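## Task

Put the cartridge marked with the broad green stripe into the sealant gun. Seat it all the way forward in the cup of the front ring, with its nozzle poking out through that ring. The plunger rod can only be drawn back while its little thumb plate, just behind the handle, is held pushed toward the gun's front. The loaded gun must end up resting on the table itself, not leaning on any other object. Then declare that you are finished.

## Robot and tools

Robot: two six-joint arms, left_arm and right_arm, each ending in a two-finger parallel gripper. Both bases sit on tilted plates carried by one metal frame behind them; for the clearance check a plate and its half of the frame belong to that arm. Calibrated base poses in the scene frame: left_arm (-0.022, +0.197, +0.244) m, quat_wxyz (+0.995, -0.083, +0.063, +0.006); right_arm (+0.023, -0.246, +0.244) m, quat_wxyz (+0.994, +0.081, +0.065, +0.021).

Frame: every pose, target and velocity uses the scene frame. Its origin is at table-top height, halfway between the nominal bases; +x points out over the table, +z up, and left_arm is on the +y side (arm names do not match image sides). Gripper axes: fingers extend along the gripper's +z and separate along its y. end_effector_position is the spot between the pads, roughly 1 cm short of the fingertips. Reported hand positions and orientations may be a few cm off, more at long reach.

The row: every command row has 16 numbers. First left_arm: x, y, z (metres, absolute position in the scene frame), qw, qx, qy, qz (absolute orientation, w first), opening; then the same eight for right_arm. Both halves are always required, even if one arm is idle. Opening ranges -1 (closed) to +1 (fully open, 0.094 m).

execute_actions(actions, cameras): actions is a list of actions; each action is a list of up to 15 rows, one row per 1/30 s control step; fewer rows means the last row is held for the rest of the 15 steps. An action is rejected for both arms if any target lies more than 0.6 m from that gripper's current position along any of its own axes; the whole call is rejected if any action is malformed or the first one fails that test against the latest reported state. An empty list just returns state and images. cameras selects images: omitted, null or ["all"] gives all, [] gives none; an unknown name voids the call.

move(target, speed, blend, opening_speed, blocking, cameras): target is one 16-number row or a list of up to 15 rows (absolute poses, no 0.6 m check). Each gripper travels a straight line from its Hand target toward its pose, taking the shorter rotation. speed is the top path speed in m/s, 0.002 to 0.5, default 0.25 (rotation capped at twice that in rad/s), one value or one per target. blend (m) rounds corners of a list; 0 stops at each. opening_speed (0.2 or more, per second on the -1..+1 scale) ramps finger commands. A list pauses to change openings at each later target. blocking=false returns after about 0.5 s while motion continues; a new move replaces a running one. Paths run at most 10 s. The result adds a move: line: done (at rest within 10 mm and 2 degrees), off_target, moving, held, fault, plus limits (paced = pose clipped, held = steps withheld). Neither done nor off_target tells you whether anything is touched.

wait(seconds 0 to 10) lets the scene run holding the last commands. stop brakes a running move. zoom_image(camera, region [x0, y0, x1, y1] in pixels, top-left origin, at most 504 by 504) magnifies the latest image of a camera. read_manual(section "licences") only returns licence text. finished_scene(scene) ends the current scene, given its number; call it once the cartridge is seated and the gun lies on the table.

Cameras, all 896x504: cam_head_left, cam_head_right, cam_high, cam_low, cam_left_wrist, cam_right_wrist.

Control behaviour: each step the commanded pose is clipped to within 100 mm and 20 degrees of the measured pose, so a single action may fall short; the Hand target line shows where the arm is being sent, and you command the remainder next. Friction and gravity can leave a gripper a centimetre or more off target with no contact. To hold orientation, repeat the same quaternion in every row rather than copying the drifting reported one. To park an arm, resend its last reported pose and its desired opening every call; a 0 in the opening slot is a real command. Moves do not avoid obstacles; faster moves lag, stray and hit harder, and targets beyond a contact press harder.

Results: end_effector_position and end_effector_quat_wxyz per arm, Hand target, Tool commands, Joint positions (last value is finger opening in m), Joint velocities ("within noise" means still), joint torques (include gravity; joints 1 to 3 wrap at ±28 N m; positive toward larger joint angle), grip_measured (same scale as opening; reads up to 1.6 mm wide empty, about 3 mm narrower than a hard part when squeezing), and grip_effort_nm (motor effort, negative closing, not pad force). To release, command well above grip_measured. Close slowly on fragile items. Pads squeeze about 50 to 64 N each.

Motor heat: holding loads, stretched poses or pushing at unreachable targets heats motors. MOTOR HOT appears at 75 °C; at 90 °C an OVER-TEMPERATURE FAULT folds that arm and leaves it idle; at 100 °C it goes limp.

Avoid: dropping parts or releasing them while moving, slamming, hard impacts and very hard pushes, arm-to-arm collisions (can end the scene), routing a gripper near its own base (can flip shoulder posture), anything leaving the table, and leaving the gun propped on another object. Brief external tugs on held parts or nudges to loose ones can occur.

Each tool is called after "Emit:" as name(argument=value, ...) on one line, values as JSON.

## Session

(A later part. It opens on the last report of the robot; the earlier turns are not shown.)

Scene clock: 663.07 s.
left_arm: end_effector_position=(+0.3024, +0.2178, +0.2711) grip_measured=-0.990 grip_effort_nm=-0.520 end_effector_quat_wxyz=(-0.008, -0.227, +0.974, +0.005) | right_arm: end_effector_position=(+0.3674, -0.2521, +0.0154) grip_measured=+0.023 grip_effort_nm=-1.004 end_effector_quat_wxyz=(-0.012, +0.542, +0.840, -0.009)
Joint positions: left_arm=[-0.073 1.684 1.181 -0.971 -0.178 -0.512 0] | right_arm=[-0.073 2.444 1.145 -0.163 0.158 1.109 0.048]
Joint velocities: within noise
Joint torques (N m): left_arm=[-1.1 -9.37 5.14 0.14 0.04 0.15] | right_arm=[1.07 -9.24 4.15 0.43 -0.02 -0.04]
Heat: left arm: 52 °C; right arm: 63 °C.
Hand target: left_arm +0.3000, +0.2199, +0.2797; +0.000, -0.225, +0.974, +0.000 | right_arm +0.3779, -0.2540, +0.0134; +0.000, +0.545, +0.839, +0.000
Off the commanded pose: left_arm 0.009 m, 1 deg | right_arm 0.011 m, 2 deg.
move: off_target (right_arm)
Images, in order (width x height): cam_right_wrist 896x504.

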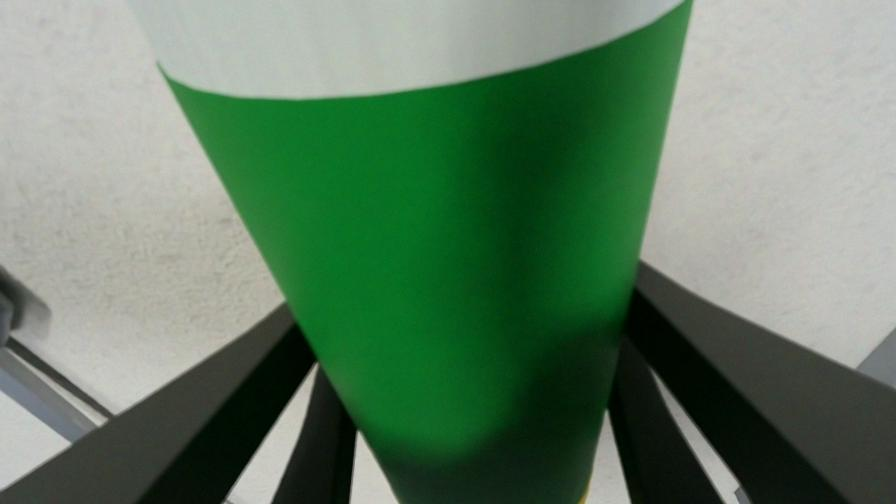

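Emit:
move(target=[[0.300, 0.220, 0.280, 0, -0.225, 0.9744, 0, -1, 0.378, -0.254, 0.055, 0, 0.5878, 0.8090, 0, -0.1],[0.300, 0.220, 0.280, 0, -0.225, 0.9744, 0, -1, 0.378, -0.254, 0.013, 0, 0.5878, 0.8090, 0, -0.1],[0.300, 0.220, 0.280, 0, -0.225, 0.9744, 0, -1, 0.378, -0.254, 0.013, 0, 0.5878, 0.8090, 0, 0.13]], speed=[0.1,0.06,0.1], cameras=["cam_right_wrist"])

Emit:
move(target=[[0.300, 0.220, 0.280, 0, -0.225, 0.9744, 0, -1, 0.378, -0.254, 0.013, 0, 0.5878, 0.8090, 0, 0.5],[0.300, 0.220, 0.280, 0, -0.225, 0.9744, 0, -1, 0.380, -0.254, 0.14, 0, 0.5878, 0.8090, 0, 0.5],[0.300, 0.220, 0.280, 0, -0.225, 0.9744, 0, -1, 0.380, -0.254, 0.13, 0, 0.8090, -0.5878, 0, 0.9]], speed=[0.1,0.12,0.3], opening_speed=1.0, cameras=["cam_right_wrist","cam_high"])

Scene clock: 672.30 s.
left_arm: end_effector_position=(+0.3024, +0.2178, +0.2711) grip_measured=-0.990 grip_effort_nm=-0.520 end_effector_quat_wxyz=(-0.008, -0.227, +0.974, +0.005) | right_arm: end_effector_position=(+0.3720, -0.2518, +0.0159) grip_measured=+0.127 grip_effort_nm=0.173 end_effector_quat_wxyz=(-0.007, +0.585, +0.811, -0.005)
Joint positions: left_arm=[-0.073 1.684 1.181 -0.971 -0.178 -0.512 0] | right_arm=[-0.073 2.443 1.15 -0.154 0.155 1.211 0.053]
Joint velocities: within noise
Joint torques (N m): left_arm=[-1.11 -9.26 5.15 0.12 0.05 0.15] | right_arm=[1.18 -9.22 3.85 0.35 -0.02 -0.01]
Heat: left arm: 52 °C; right arm: 63 °C.
Hand target: left_arm +0.3000, +0.2199, +0.2797; +0.000, -0.225, +0.974, +0.000 | right_arm +0.3779, -0.2540, +0.0132; +0.000, +0.588, +0.809, +0.000
Off the commanded pose: left_arm 0.009 m, 1 deg | right_arm 0.007 m, 1 deg.
move: done; target 3's new opening was sent with right_arm's hand 0.011 m and 2 deg from that target
Images, in order (width x height): cam_right_wrist 896x504.

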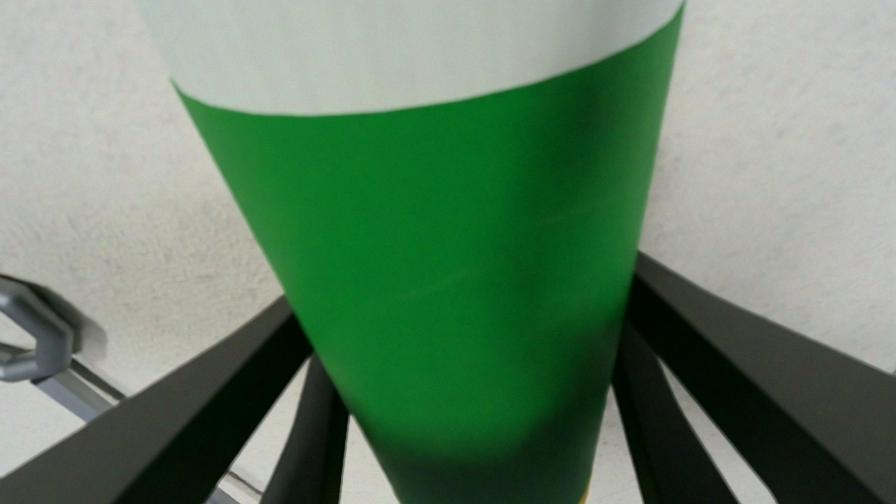

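Scene clock: 684.47 s.
left_arm: end_effector_position=(+0.3024, +0.2178, +0.2711) grip_measured=-0.990 grip_effort_nm=-0.520 end_effector_quat_wxyz=(-0.008, -0.227, +0.974, +0.005) | right_arm: end_effector_position=(+0.3800, -0.2532, +0.1282) grip_measured=+0.497 grip_effort_nm=0.173 end_effector_quat_wxyz=(-0.613, +0.783, +0.002, +0.109)
Joint positions: left_arm=[-0.073 1.684 1.181 -0.971 -0.178 -0.512 0] | right_arm=[-0.552 2.658 1.581 -1.142 -1.117 2.092 0.07]
Joint velocities: within noise
Joint torques (N m): left_arm=[-1.11 -9.24 5.12 0.15 0.06 0.14] | right_arm=[0.27 -9.36 3.51 -1.38 -0.56 0.07]
Heat: left arm: 52 °C; right arm: 63 °C.
Hand target: left_arm +0.3000, +0.2199, +0.2797; +0.000, -0.225, +0.974, +0.000 | right_arm +0.3800, -0.2545, +0.1299; -0.626, +0.772, -0.024, +0.102
Tool commands: left_gripper/opening=-1.0 right_gripper/opening=+0.5
Off the commanded pose: left_arm 0.009 m, 1 deg | right_arm 0.002 m, 102 deg; orientation clipped.
joint sent to its limit (right arm) — joint 6 (wrist roll), upper limit.
move: moving (right_arm; no rest 5 s after the path's end); path passed 2 of 3 targets; target 3's new opening was not sent; limits=paced
Images, in order (width x height): cam_high 896x504, cam_right_wrist 896x504.

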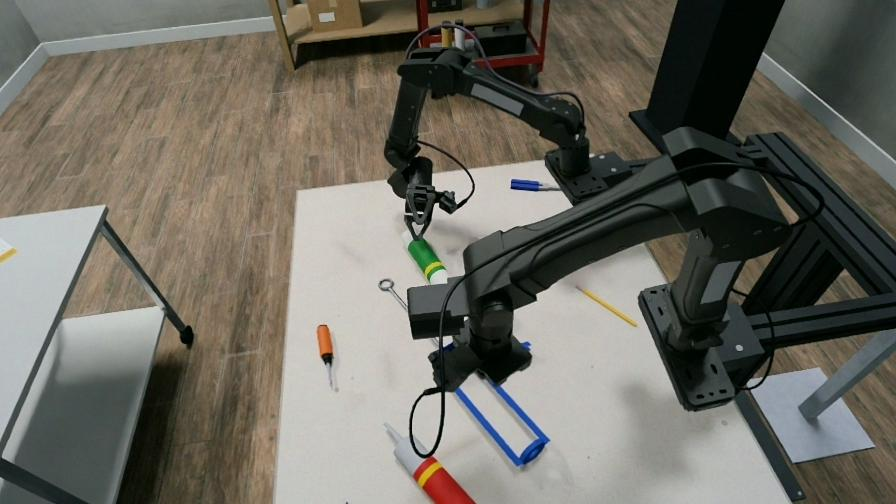

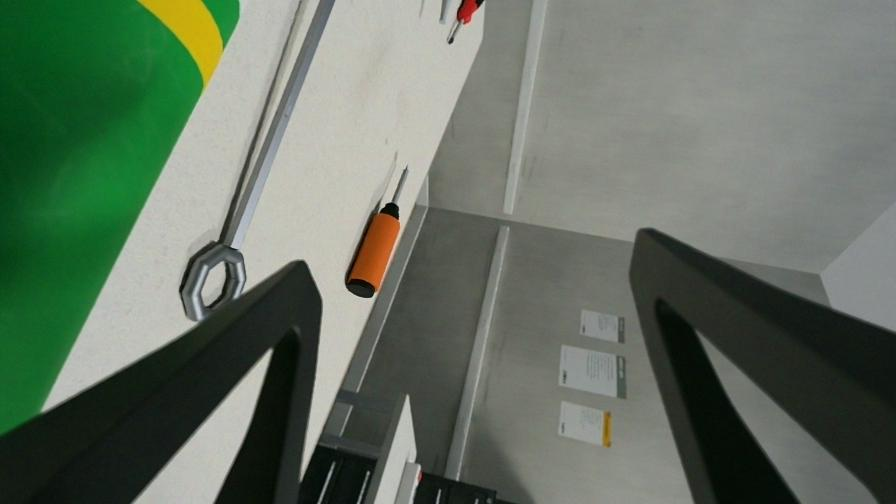

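Emit:
move(target=[[0.300, 0.220, 0.280, 0, -0.225, 0.9744, 0, -1, 0.370, -0.270, 0.200, 0, 0.5878, 0.8090, 0, 0.5],[0.300, 0.220, 0.280, 0, -0.225, 0.9744, 0, -1, 0.370, -0.270, 0.200, 0, -0.1564, 0.9877, 0, 0.5]], speed=[0.35,0.4], cameras=["cam_right_wrist"])

Emit:
move(target=[0.300, 0.220, 0.280, 0, -0.225, 0.9744, 0, -1, 0.378, -0.254, 0.170, 0, -0.8090, 0.5878, 0, 0.9], speed=0.4, cameras=["cam_right_wrist"])

Scene clock: 695.73 s.
left_arm: end_effector_position=(+0.3024, +0.2178, +0.2711) grip_measured=-0.990 grip_effort_nm=-0.525 end_effector_quat_wxyz=(-0.008, -0.227, +0.974, +0.005) | right_arm: end_effector_position=(+0.3617, -0.2714, +0.1903) grip_measured=+0.497 grip_effort_nm=0.164 end_effector_quat_wxyz=(-0.024, -0.151, +0.988, +0.005)
Joint positions: left_arm=[-0.073 1.684 1.181 -0.971 -0.178 -0.512 0] | right_arm=[-0.053 1.893 1.128 -0.719 0.155 -0.317 0.07]
Joint velocities: within noise
Joint torques (N m): left_arm=[-1.07 -9.25 5.14 0.15 0.05 0.18] | right_arm=[2.41 -11.64 4.62 0.33 0.05 -0.03]
Heat: left arm: 52 °C; right arm: 63 °C.
Hand target: left_arm +0.3000, +0.2199, +0.2797; +0.000, -0.225, +0.974, +0.000 | right_arm +0.3699, -0.2699, +0.2000; +0.000, -0.156, +0.988, +0.000
Off the commanded pose: left_arm 0.009 m, 1 deg | right_arm 0.013 m, 3 deg.
move: off_target (right_arm)
Images, in order (width x height): cam_right_wrist 896x504.

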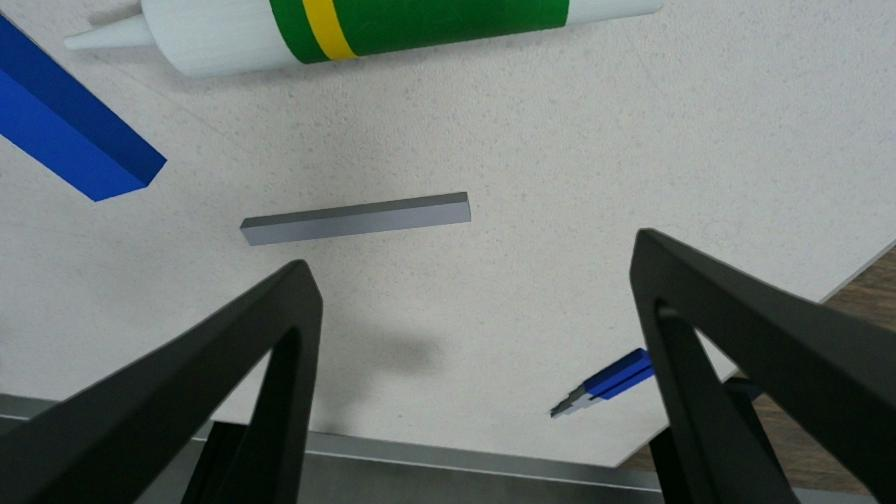

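Scene clock: 698.60 s.
left_arm: end_effector_position=(+0.3024, +0.2178, +0.2711) grip_measured=-0.990 grip_effort_nm=-0.520 end_effector_quat_wxyz=(-0.008, -0.227, +0.974, +0.005) | right_arm: end_effector_position=(+0.3778, -0.2595, +0.1736) grip_measured=+0.897 grip_effort_nm=0.168 end_effector_quat_wxyz=(+0.000, +0.803, -0.596, +0.000)
Joint positions: left_arm=[-0.073 1.684 1.181 -0.971 -0.178 -0.512 0] | right_arm=[-0.024 1.95 1.128 -0.617 0.161 -1.855 0.089]
Joint velocities: within noise
Joint torques (N m): left_arm=[-1.09 -9.18 5.29 0.15 0.06 0.17] | right_arm=[2.89 -7.99 4.67 0.37 0.04 -0.09]
Heat: left arm: 52 °C; right arm: 62 °C.
Hand target: left_arm +0.3000, +0.2199, +0.2797; +0.000, -0.225, +0.974, +0.000 | right_arm +0.3779, -0.2541, +0.1701; +0.000, +0.809, -0.588, +0.000
Off the commanded pose: left_arm 0.009 m, 1 deg | right_arm 0.007 m, 1 deg.
move: done
Images, in order (width x height): cam_right_wrist 896x504.

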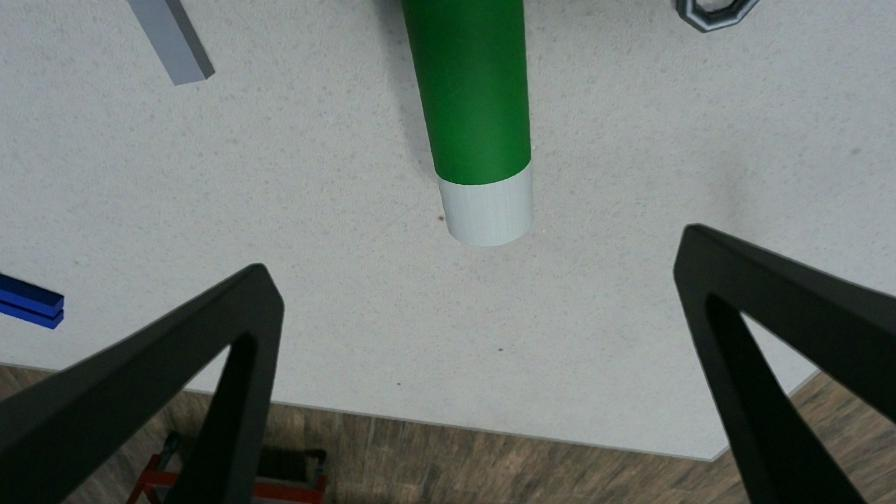

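Emit:
move(target=[[0.250, 0.400, 0.280, 0, -0.225, 0.9744, 0, -1, 0.378, -0.254, 0.090, 0, -0.8090, 0.5878, 0, 0.9],[0.200, 0.450, 0.280, 0, -0.225, 0.9744, 0, -1, 0.378, -0.254, 0.017, 0, -0.8090, 0.5878, 0, 0.9]], speed=[0.2,0.12], cameras=["cam_right_wrist","cam_high"])

Scene clock: 710.27 s.
left_arm: end_effector_position=(+0.1967, +0.4467, +0.2683) grip_measured=-0.990 grip_effort_nm=-0.515 end_effector_quat_wxyz=(-0.015, -0.229, +0.973, -0.004) | right_arm: end_effector_position=(+0.3738, -0.2528, +0.0206) grip_measured=+0.897 grip_effort_nm=0.173 end_effector_quat_wxyz=(+0.005, +0.810, -0.587, -0.002)
Joint positions: left_arm=[0.819 1.601 1.18 -0.972 -0.029 0.37 0] | right_arm=[-0.071 2.427 1.145 -0.16 0.161 -1.926 0.089]
Joint velocities: within noise
Joint torques (N m): left_arm=[0.25 -8.36 7.56 0.09 0.09 0.19] | right_arm=[1.11 -8.92 3.88 0.32 -0.06 -0.05]
Heat: left arm: 51 °C; right arm: 61 °C.
Hand target: left_arm +0.1999, +0.4499, +0.2798; +0.000, -0.225, +0.974, +0.000 | right_arm +0.3779, -0.2541, +0.0171; +0.000, +0.809, -0.588, +0.000
Off the commanded pose: left_arm 0.013 m, 2 deg | right_arm 0.006 m, 1 deg.
move: off_target (left_arm)
Images, in order (width x height): cam_high 896x504, cam_right_wrist 896x504.

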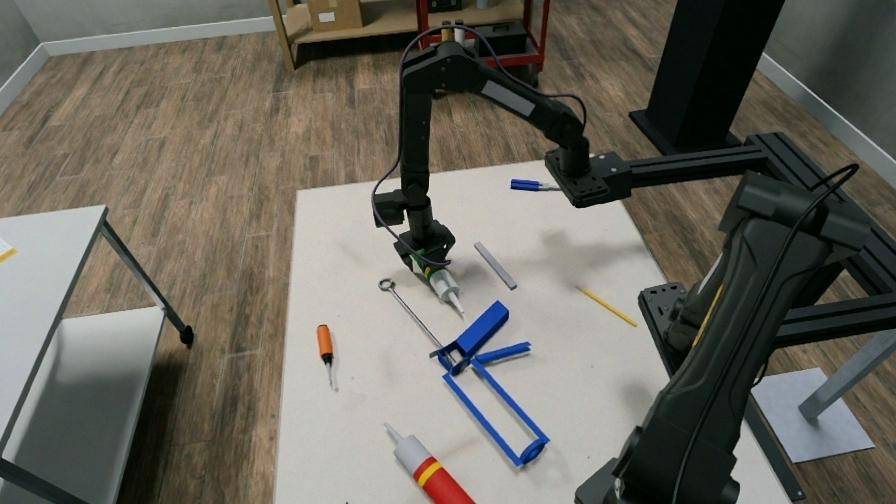

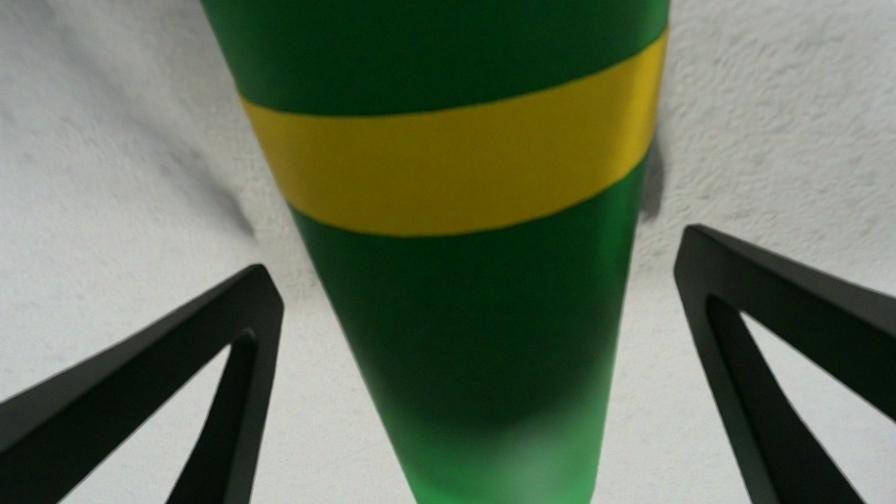

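Emit:
move(target=[[0.200, 0.450, 0.280, 0, -0.225, 0.9744, 0, -1, 0.378, -0.254, 0.017, 0, -0.8090, 0.5878, 0, -0.1]], speed=0.1, opening_speed=0.7, cameras=[])

Emit:
move(target=[[0.200, 0.450, 0.280, 0, -0.225, 0.9744, 0, -1, 0.374, -0.250, 0.170, 0, -0.8090, 0.5878, 0, -0.1],[0.200, 0.450, 0.280, 0, -0.225, 0.9744, 0, -1, 0.175, 0.135, 0.170, 0, -0.8434, 0.5373, 0, -0.1]], speed=[0.15,0.25], blend=[0.03,0], cameras=["cam_right_wrist","cam_high","cam_head_left"])

Scene clock: 717.33 s.
left_arm: end_effector_position=(+0.1968, +0.4466, +0.2683) grip_measured=-0.990 grip_effort_nm=-0.520 end_effector_quat_wxyz=(-0.014, -0.228, +0.973, -0.005) | right_arm: end_effector_position=(+0.3746, -0.2528, +0.0206) grip_measured=+0.028 grip_effort_nm=-1.004 end_effector_quat_wxyz=(+0.005, +0.810, -0.586, -0.001)
Joint positions: left_arm=[0.819 1.601 1.18 -0.972 -0.028 0.371 0] | right_arm=[-0.071 2.427 1.145 -0.157 0.161 -1.927 0.048]
Joint velocities: within noise
Joint torques (N m): left_arm=[0.16 -8.43 7.65 0.08 0.08 0.15] | right_arm=[1.1 -8.95 3.85 0.32 -0.05 -0.04]
Heat: left arm: 51 °C; right arm: 62 °C.
Hand target: left_arm +0.1999, +0.4499, +0.2798; +0.000, -0.225, +0.974, +0.000 | right_arm +0.3780, -0.2541, +0.0171; +0.000, +0.809, -0.588, +0.000
Off the commanded pose: left_arm 0.013 m, 2 deg | right_arm 0.005 m, 1 deg.
move: off_target (left_arm)
No camera images: "cameras" was empty.

Scene clock: 720.93 s.
left_arm: end_effector_position=(+0.1968, +0.4466, +0.2683) grip_measured=-0.990 grip_effort_nm=-0.520 end_effector_quat_wxyz=(-0.014, -0.228, +0.973, -0.005) | right_arm: end_effector_position=(+0.1740, +0.1262, +0.1626) grip_measured=+0.028 grip_effort_nm=-1.009 end_effector_quat_wxyz=(+0.006, +0.845, -0.535, +0.006)
Joint positions: left_arm=[0.819 1.601 1.18 -0.972 -0.028 0.371 0] | right_arm=[1.179 2.459 1.534 -0.765 0.19 -0.779 0.048]
Joint velocities: within noise
Joint torques (N m): left_arm=[0.28 -8.53 7.79 0.07 0.06 0.14] | right_arm=[2.59 -11.25 8.55 -0.01 -0.08 0.09]
Heat: left arm: 50 °C; right arm: 62 °C.
Hand target: left_arm +0.1999, +0.4499, +0.2798; +0.000, -0.225, +0.974, +0.000 | right_arm +0.1750, +0.1348, +0.1700; +0.000, +0.843, -0.537, +0.000
Off the commanded pose: left_arm 0.013 m, 2 deg | right_arm 0.012 m, 1 deg.
move: off_target (left_arm, right_arm)
Images, in order (width x height): cam_head_left 896x504, cam_high 896x504, cam_right_wrist 896x504.

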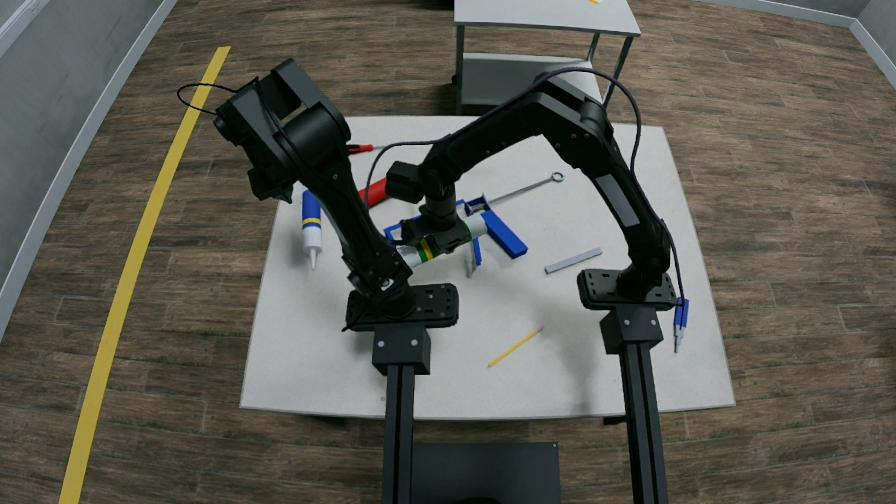

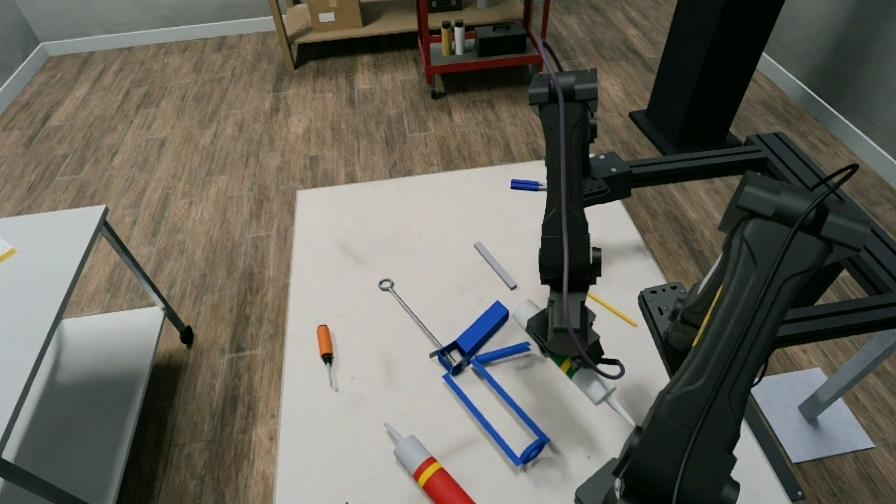

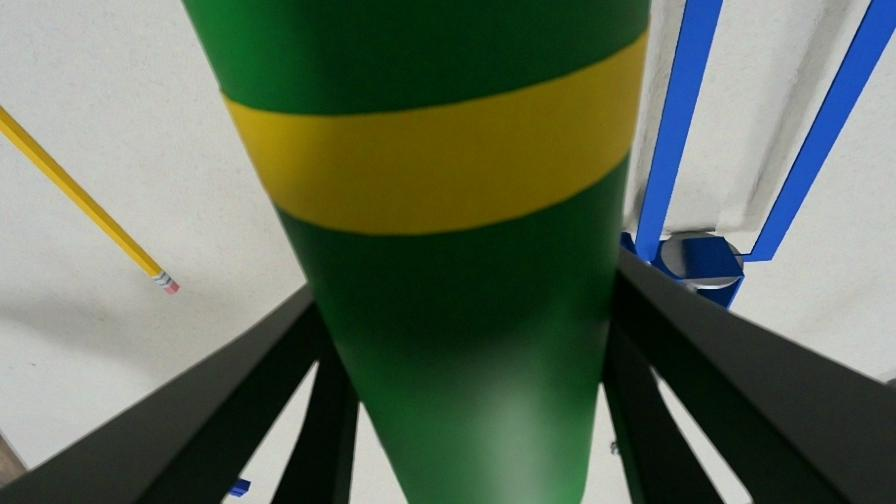

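Emit:
move(target=[[0.200, 0.450, 0.280, 0, -0.225, 0.9744, 0, -1, 0.168, 0.153, 0.080, 0, -0.8434, 0.5373, 0, -0.1],[0.200, 0.450, 0.280, 0, -0.225, 0.9744, 0, -1, 0.168, 0.151, 0.014, 0, -0.8434, 0.5373, 0, -0.1]], speed=[0.15,0.08], cameras=["cam_right_wrist","cam_high"])

Scene clock: 728.23 s.
left_arm: end_effector_position=(+0.1968, +0.4466, +0.2683) grip_measured=-0.990 grip_effort_nm=-0.520 end_effector_quat_wxyz=(-0.014, -0.228, +0.974, -0.005) | right_arm: end_effector_position=(+0.1631, +0.1421, +0.0224) grip_measured=+0.028 grip_effort_nm=-1.004 end_effector_quat_wxyz=(+0.015, +0.846, -0.533, +0.005)
Joint positions: left_arm=[0.819 1.601 1.18 -0.972 -0.028 0.371 0] | right_arm=[1.152 2.87 1.68 -0.513 0.187 -0.807 0.048]
Joint velocities: within noise
Joint torques (N m): left_arm=[0.16 -8.4 7.6 0.09 0.07 0.17] | right_arm=[1.69 -10.18 6.32 0.57 -0.01 -0.06]
Heat: left arm: 50 °C; right arm: 62 °C.
Hand target: left_arm +0.1999, +0.4499, +0.2798; +0.000, -0.225, +0.974, +0.000 | right_arm +0.1680, +0.1506, +0.0147; +0.000, +0.843, -0.537, +0.000
Off the commanded pose: left_arm 0.013 m, 2 deg | right_arm 0.013 m, 2 deg.
move: off_target (left_arm, right_arm)
Images, in order (width x height): cam_high 896x504, cam_right_wrist 896x504.

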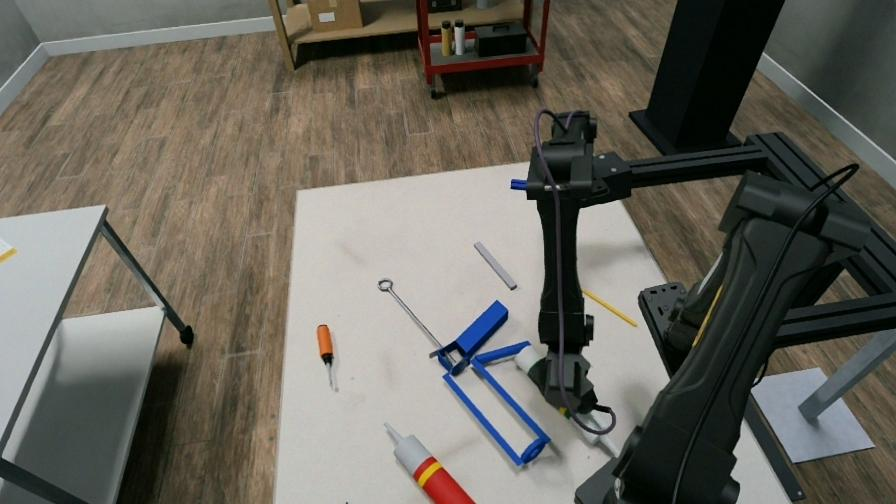

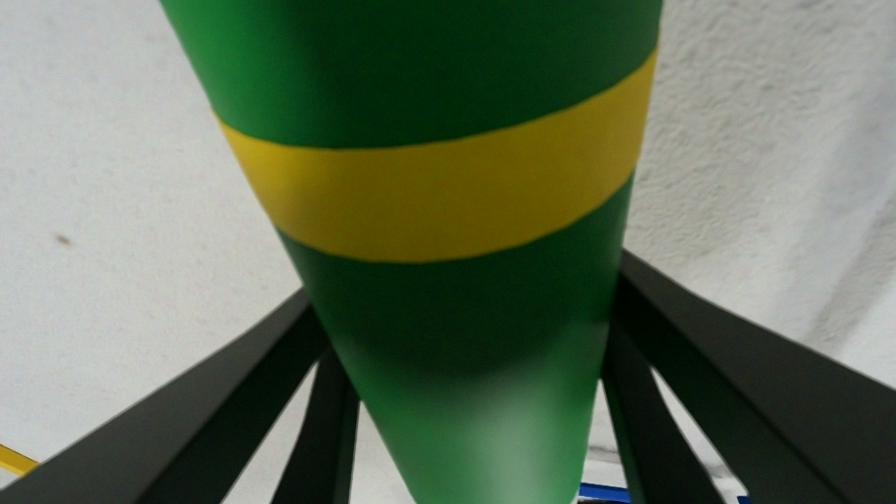

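Emit:
zoom_image(camera="cam_high", region=[460, 300, 640, 470])

Scaled by 2.800 from the camera's 896x504 image, which has a finer 1280x720 frame.

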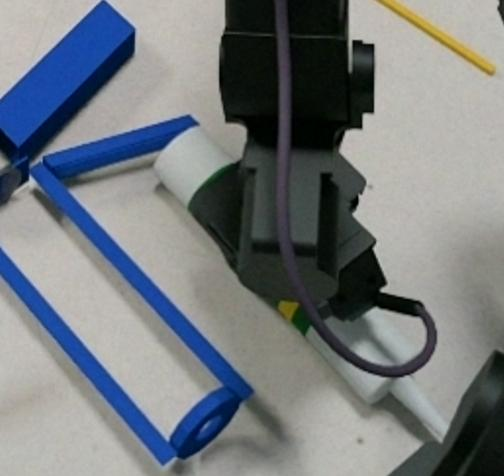

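Emit:
move(target=[[0.200, 0.450, 0.280, 0, -0.225, 0.9744, 0, -1, 0.168, 0.151, 0.080, 0, -0.8434, 0.5373, 0, -0.1],[0.200, 0.450, 0.280, 0, -0.225, 0.9744, 0, -1, 0.162, 0.181, 0.075, 0, -0.8434, 0.5373, 0, -0.1],[0.200, 0.450, 0.280, 0, -0.225, 0.9744, 0, -1, 0.162, 0.181, 0.012, 0, -0.8434, 0.5373, 0, -0.1]], speed=[0.12,0.12,0.08], cameras=["cam_right_wrist","cam_high"])

Emit:
zoom_image(camera="cam_high", region=[460, 300, 640, 470])

Scene clock: 736.40 s.
left_arm: end_effector_position=(+0.1968, +0.4466, +0.2683) grip_measured=-0.990 grip_effort_nm=-0.520 end_effector_quat_wxyz=(-0.014, -0.228, +0.974, -0.005) | right_arm: end_effector_position=(+0.1583, +0.1728, +0.0228) grip_measured=+0.028 grip_effort_nm=-1.009 end_effector_quat_wxyz=(+0.015, +0.846, -0.534, +0.004)
Joint positions: left_arm=[0.819 1.601 1.18 -0.972 -0.028 0.371 0] | right_arm=[1.187 2.958 1.879 -0.629 0.181 -0.772 0.048]
Joint velocities: within noise
Joint torques (N m): left_arm=[0.18 -8.46 7.62 0.09 0.09 0.13] | right_arm=[1.95 -10.37 6.78 0.6 0.02 -0.03]
Heat: left arm: 49 °C; right arm: 63 °C.
Hand target: left_arm +0.1999, +0.4499, +0.2798; +0.000, -0.225, +0.974, +0.000 | right_arm +0.1617, +0.1804, +0.0126; +0.000, +0.843, -0.537, +0.000
Off the commanded pose: left_arm 0.013 m, 2 deg | right_arm 0.014 m, 2 deg.
move: off_target (left_arm, right_arm)
Images, in order (width x height): cam_high 896x504, cam_right_wrist 896x504.

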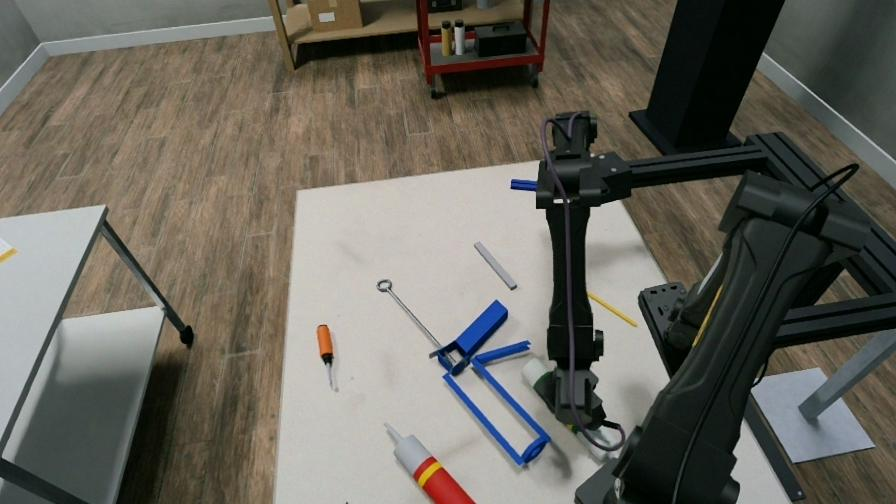

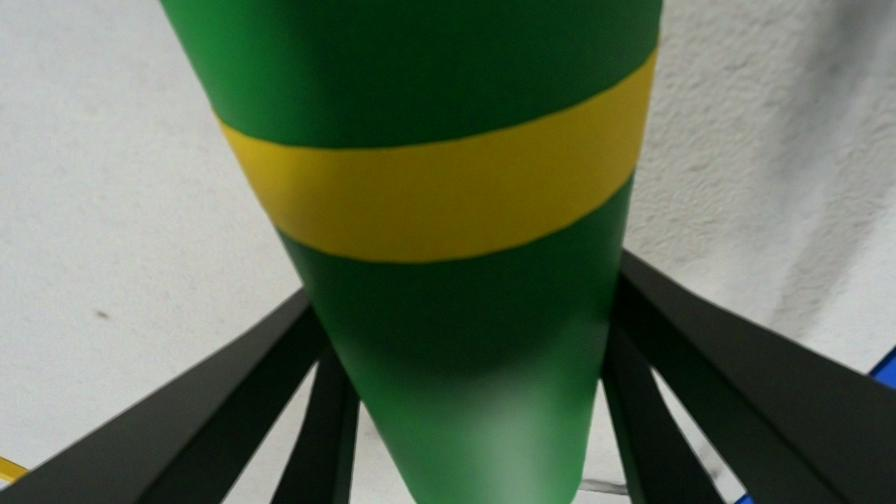

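Scaled by 2.800 from the camera's 896x504 image, which has a finer 1280x720 frame.

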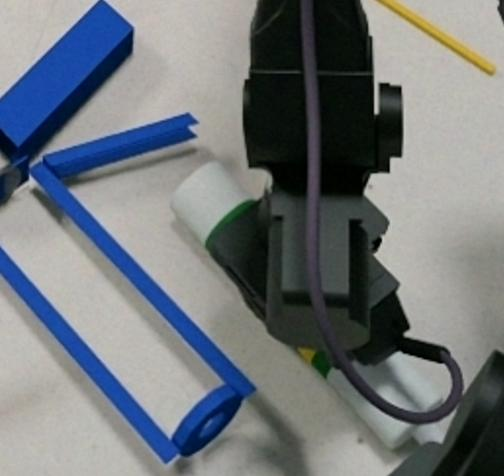

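Emit:
move(target=[[0.200, 0.450, 0.280, 0, -0.225, 0.9744, 0, -1, 0.162, 0.181, 0.012, 0, -0.8434, 0.5373, 0, 0.55]], speed=0.1, opening_speed=0.6, cameras=["cam_right_wrist"])

Emit:
move(target=[[0.200, 0.450, 0.280, 0, -0.225, 0.9744, 0, -1, 0.162, 0.181, 0.200, 0, -0.8434, 0.5373, 0, 0.55],[0.200, 0.400, 0.280, 0, -0.225, 0.9744, 0, -1, 0.300, -0.250, 0.250, 0, -0.3, 0.954, 0, 0.55]], speed=[0.15,0.3], blend=[0.03,0], cameras=["cam_high","cam_head_left"])

Scene clock: 744.17 s.
left_arm: end_effector_position=(+0.1968, +0.4466, +0.2683) grip_measured=-0.990 grip_effort_nm=-0.515 end_effector_quat_wxyz=(-0.014, -0.228, +0.974, -0.005) | right_arm: end_effector_position=(+0.1572, +0.1735, +0.0157) grip_measured=+0.547 grip_effort_nm=0.178 end_effector_quat_wxyz=(+0.011, +0.845, -0.534, +0.004)
Joint positions: left_arm=[0.819 1.601 1.18 -0.972 -0.028 0.371 0] | right_arm=[1.187 2.975 1.881 -0.607 0.182 -0.772 0.073]
Joint velocities: within noise
Joint torques (N m): left_arm=[0.16 -8.42 7.58 0.07 0.06 0.15] | right_arm=[1.91 -11.66 6.91 0.36 0 -0.06]
Heat: left arm: 49 °C; right arm: 62 °C.
Hand target: left_arm +0.1999, +0.4499, +0.2798; +0.000, -0.225, +0.974, +0.000 | right_arm +0.1619, +0.1808, +0.0123; +0.000, +0.843, -0.537, +0.000
Off the commanded pose: left_arm 0.013 m, 2 deg | right_arm 0.010 m, 1 deg.
move: off_target (left_arm)
Images, in order (width x height): cam_right_wrist 896x504.

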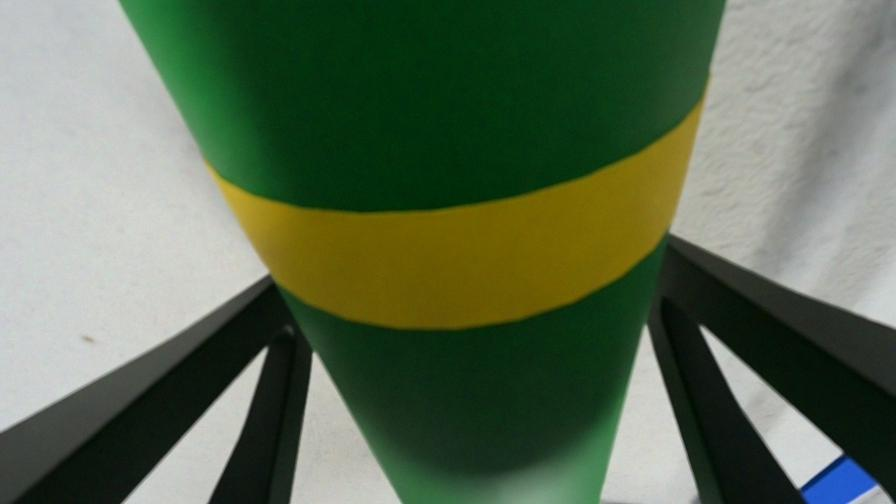

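Scene clock: 748.43 s.
left_arm: end_effector_position=(+0.1976, +0.3999, +0.2714) grip_measured=-0.990 grip_effort_nm=-0.525 end_effector_quat_wxyz=(-0.016, -0.223, +0.975, -0.011) | right_arm: end_effector_position=(+0.2934, -0.2503, +0.2393) grip_measured=+0.547 grip_effort_nm=0.173 end_effector_quat_wxyz=(-0.015, -0.301, +0.953, -0.004)
Joint positions: left_arm=[0.7 1.492 1.058 -0.972 -0.039 0.264 0] | right_arm=[0.069 1.556 0.884 -0.81 0.187 -0.506 0.073]
Joint velocities: within noise
Joint torques (N m): left_arm=[-1.28 -8.72 5.22 0.26 -0.07 -0.1] | right_arm=[0.68 -8.08 7.56 -0.07 -0.08 -0.03]
Heat: left arm: 49 °C; right arm: 63 °C.
Hand target: left_arm +0.2000, +0.4000, +0.2798; +0.000, -0.225, +0.974, +0.000 | right_arm +0.2999, -0.2501, +0.2498; +0.000, -0.300, +0.954, +0.000
Off the commanded pose: left_arm 0.009 m, 2 deg | right_arm 0.013 m, 2 deg.
move: off_target (right_arm)
Images, in order (width x height): cam_head_left 896x504, cam_high 896x504.

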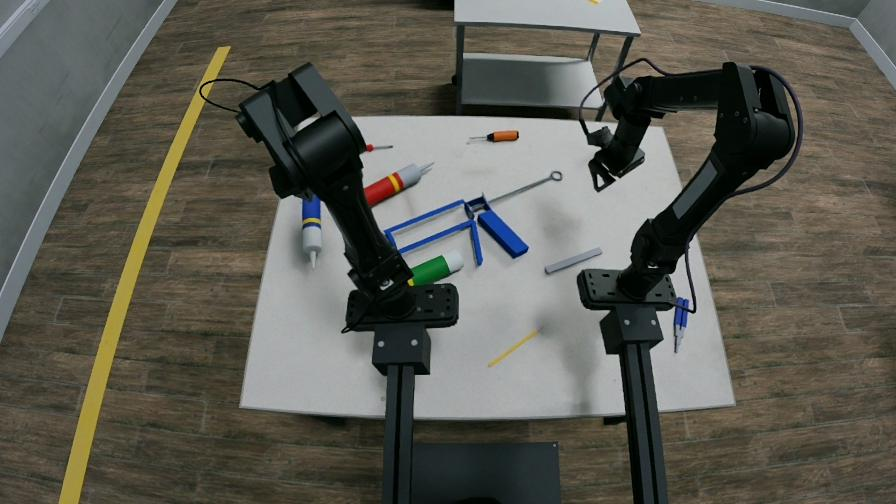

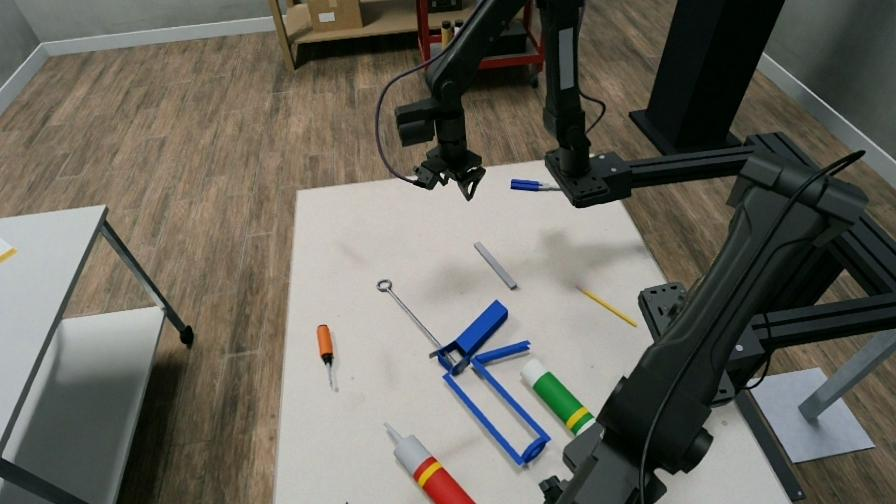

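Emit:
move(target=[[0.240, 0.170, 0.270, 0.3413, -0.0656, 0.9374, 0.0239, -1, 0.300, -0.250, 0.250, 0, -0.3, 0.954, 0, 0.55]], speed=0.3, cameras=["cam_left_wrist"])

Scene clock: 753.40 s.
left_arm: end_effector_position=(+0.2391, +0.1714, +0.2705) grip_measured=-0.990 grip_effort_nm=-0.515 end_effector_quat_wxyz=(+0.335, -0.061, +0.940, +0.024) | right_arm: end_effector_position=(+0.2930, -0.2502, +0.2393) grip_measured=+0.547 grip_effort_nm=0.173 end_effector_quat_wxyz=(-0.016, -0.302, +0.953, -0.003)
Joint positions: left_arm=[-0.511 0.992 0.295 -0.202 -0.553 -0.378 0] | right_arm=[0.069 1.556 0.884 -0.812 0.186 -0.506 0.073]
Joint velocities: within noise
Joint torques (N m): left_arm=[-1.54 -0.39 5.83 1.4 -0.25 -0.11] | right_arm=[0.68 -8.03 7.47 0 -0.11 -0.05]
Heat: left arm: 48 °C; right arm: 61 °C.
Hand target: left_arm +0.2399, +0.1700, +0.2701; +0.341, -0.066, +0.937, +0.024 | right_arm +0.2998, -0.2501, +0.2498; +0.000, -0.300, +0.954, +0.000
Off the commanded pose: left_arm 0.002 m, 1 deg | right_arm 0.013 m, 2 deg.
move: off_target (right_arm)
Images, in order (width x height): cam_left_wrist 896x504.

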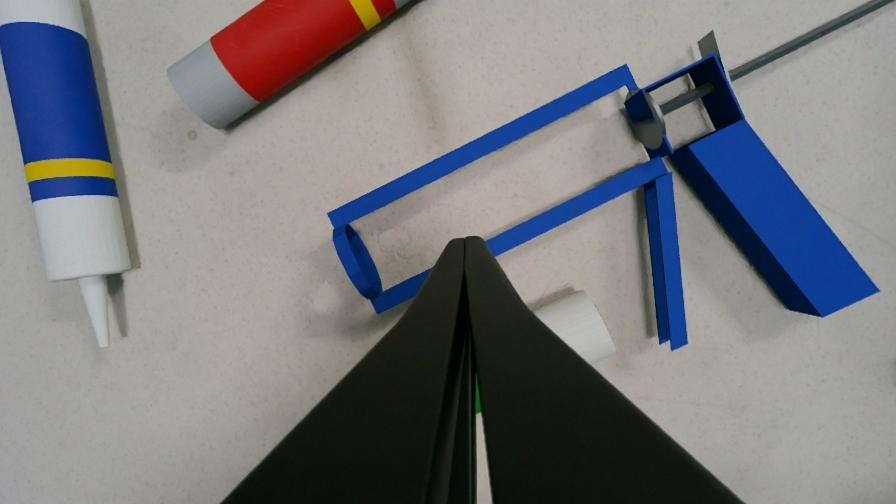

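Emit:
move(target=[[0.160, 0.178, 0.170, 0, 0.5225, 0.8526, 0, 0.5, 0.300, -0.250, 0.250, 0, -0.3, 0.954, 0, 0.55]], speed=0.25, cameras=["cam_left_wrist","cam_head_left"])

Scene clock: 773.27 s.
left_arm: end_effector_position=(+0.1572, +0.1783, +0.1684) grip_measured=+0.497 grip_effort_nm=0.139 end_effector_quat_wxyz=(+0.005, +0.515, +0.857, +0.000) | right_arm: end_effector_position=(+0.2929, -0.2502, +0.2393) grip_measured=+0.547 grip_effort_nm=0.173 end_effector_quat_wxyz=(-0.016, -0.302, +0.953, -0.003)
Joint positions: left_arm=[-0.234 1.483 0.38 -0.371 -0.186 0.869 0.07] | right_arm=[0.069 1.556 0.884 -0.812 0.186 -0.506 0.073]
Joint velocities: within noise
Joint torques (N m): left_arm=[-1.13 -1.92 5.93 0.11 -0.05 0.18] | right_arm=[0.75 -8.1 7.49 -0.02 -0.12 -0.07]
Heat: left arm: 42 °C; right arm: 58 °C.
Hand target: left_arm +0.1600, +0.1780, +0.1700; +0.000, +0.522, +0.853, +0.000 | right_arm +0.2999, -0.2501, +0.2498; +0.000, -0.300, +0.954, +0.000
Off the commanded pose: left_arm 0.003 m, 1 deg | right_arm 0.013 m, 2 deg.
move: off_target (right_arm)
Images, in order (width x height): cam_head_left 896x504, cam_left_wrist 896x504.

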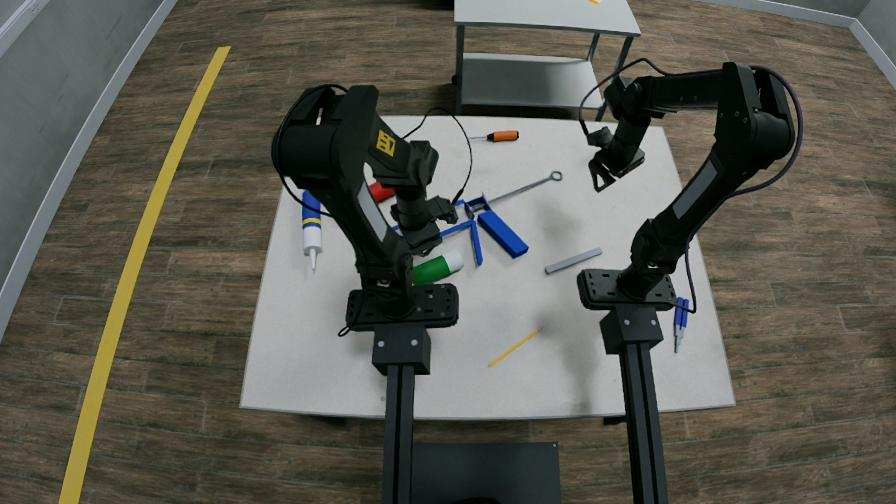

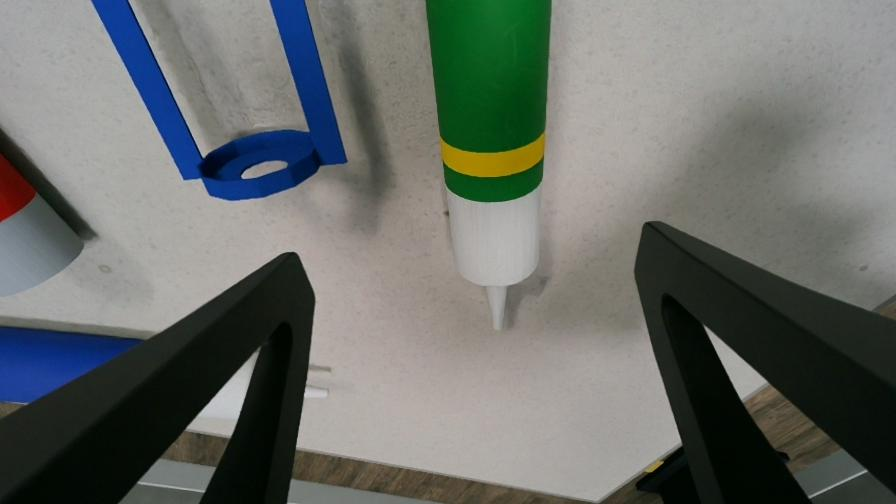

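Emit:
move(target=[[0.138, 0.188, 0.100, 0, 0.5299, 0.8480, 0, 0.6, 0.300, -0.250, 0.250, 0, -0.3, 0.954, 0, 0.55],[0.137, 0.189, 0.050, 0, 0.5299, 0.8480, 0, 0.6, 0.300, -0.250, 0.250, 0, -0.3, 0.954, 0, 0.55]], speed=[0.15,0.08], cameras=["cam_left_wrist","cam_high"])

Scene clock: 789.03 s.
left_arm: end_effector_position=(+0.1373, +0.1900, +0.0529) grip_measured=+0.597 grip_effort_nm=0.139 end_effector_quat_wxyz=(-0.003, +0.528, +0.849, +0.004) | right_arm: end_effector_position=(+0.2928, -0.2501, +0.2393) grip_measured=+0.547 grip_effort_nm=0.168 end_effector_quat_wxyz=(-0.016, -0.302, +0.953, -0.003)
Joint positions: left_arm=[-0.068 2.235 0.302 0.478 -0.183 1.067 0.075] | right_arm=[0.069 1.556 0.884 -0.812 0.185 -0.506 0.073]
Joint velocities: within noise
Joint torques (N m): left_arm=[-0.51 -3.3 -0.85 0.45 0.1 0.19] | right_arm=[0.75 -8.08 7.42 0 -0.09 -0.05]
Heat: left arm: 41 °C; right arm: 57 °C.
Hand target: left_arm +0.1371, +0.1890, +0.0501; +0.000, +0.530, +0.848, +0.000 | right_arm +0.2998, -0.2500, +0.2498; +0.000, -0.300, +0.954, +0.000
Off the commanded pose: left_arm 0.003 m, 1 deg | right_arm 0.013 m, 2 deg.
move: off_target (right_arm)
Images, in order (width x height): cam_high 896x504, cam_left_wrist 896x504.

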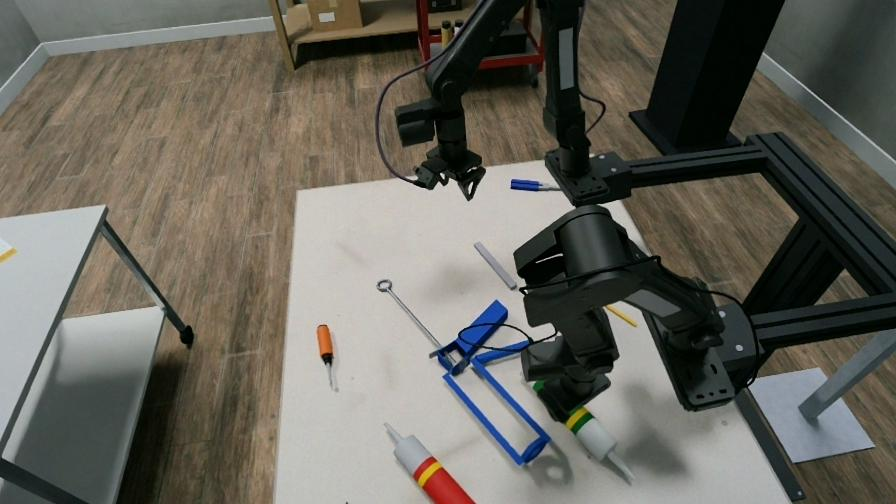

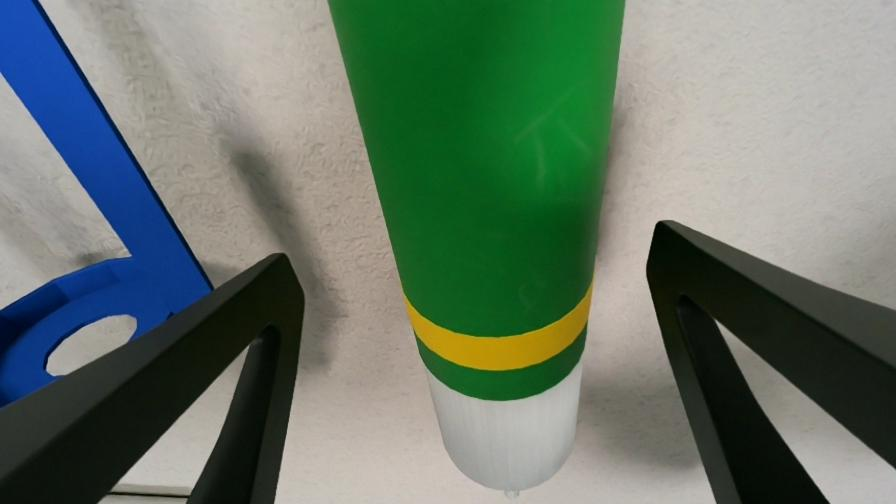

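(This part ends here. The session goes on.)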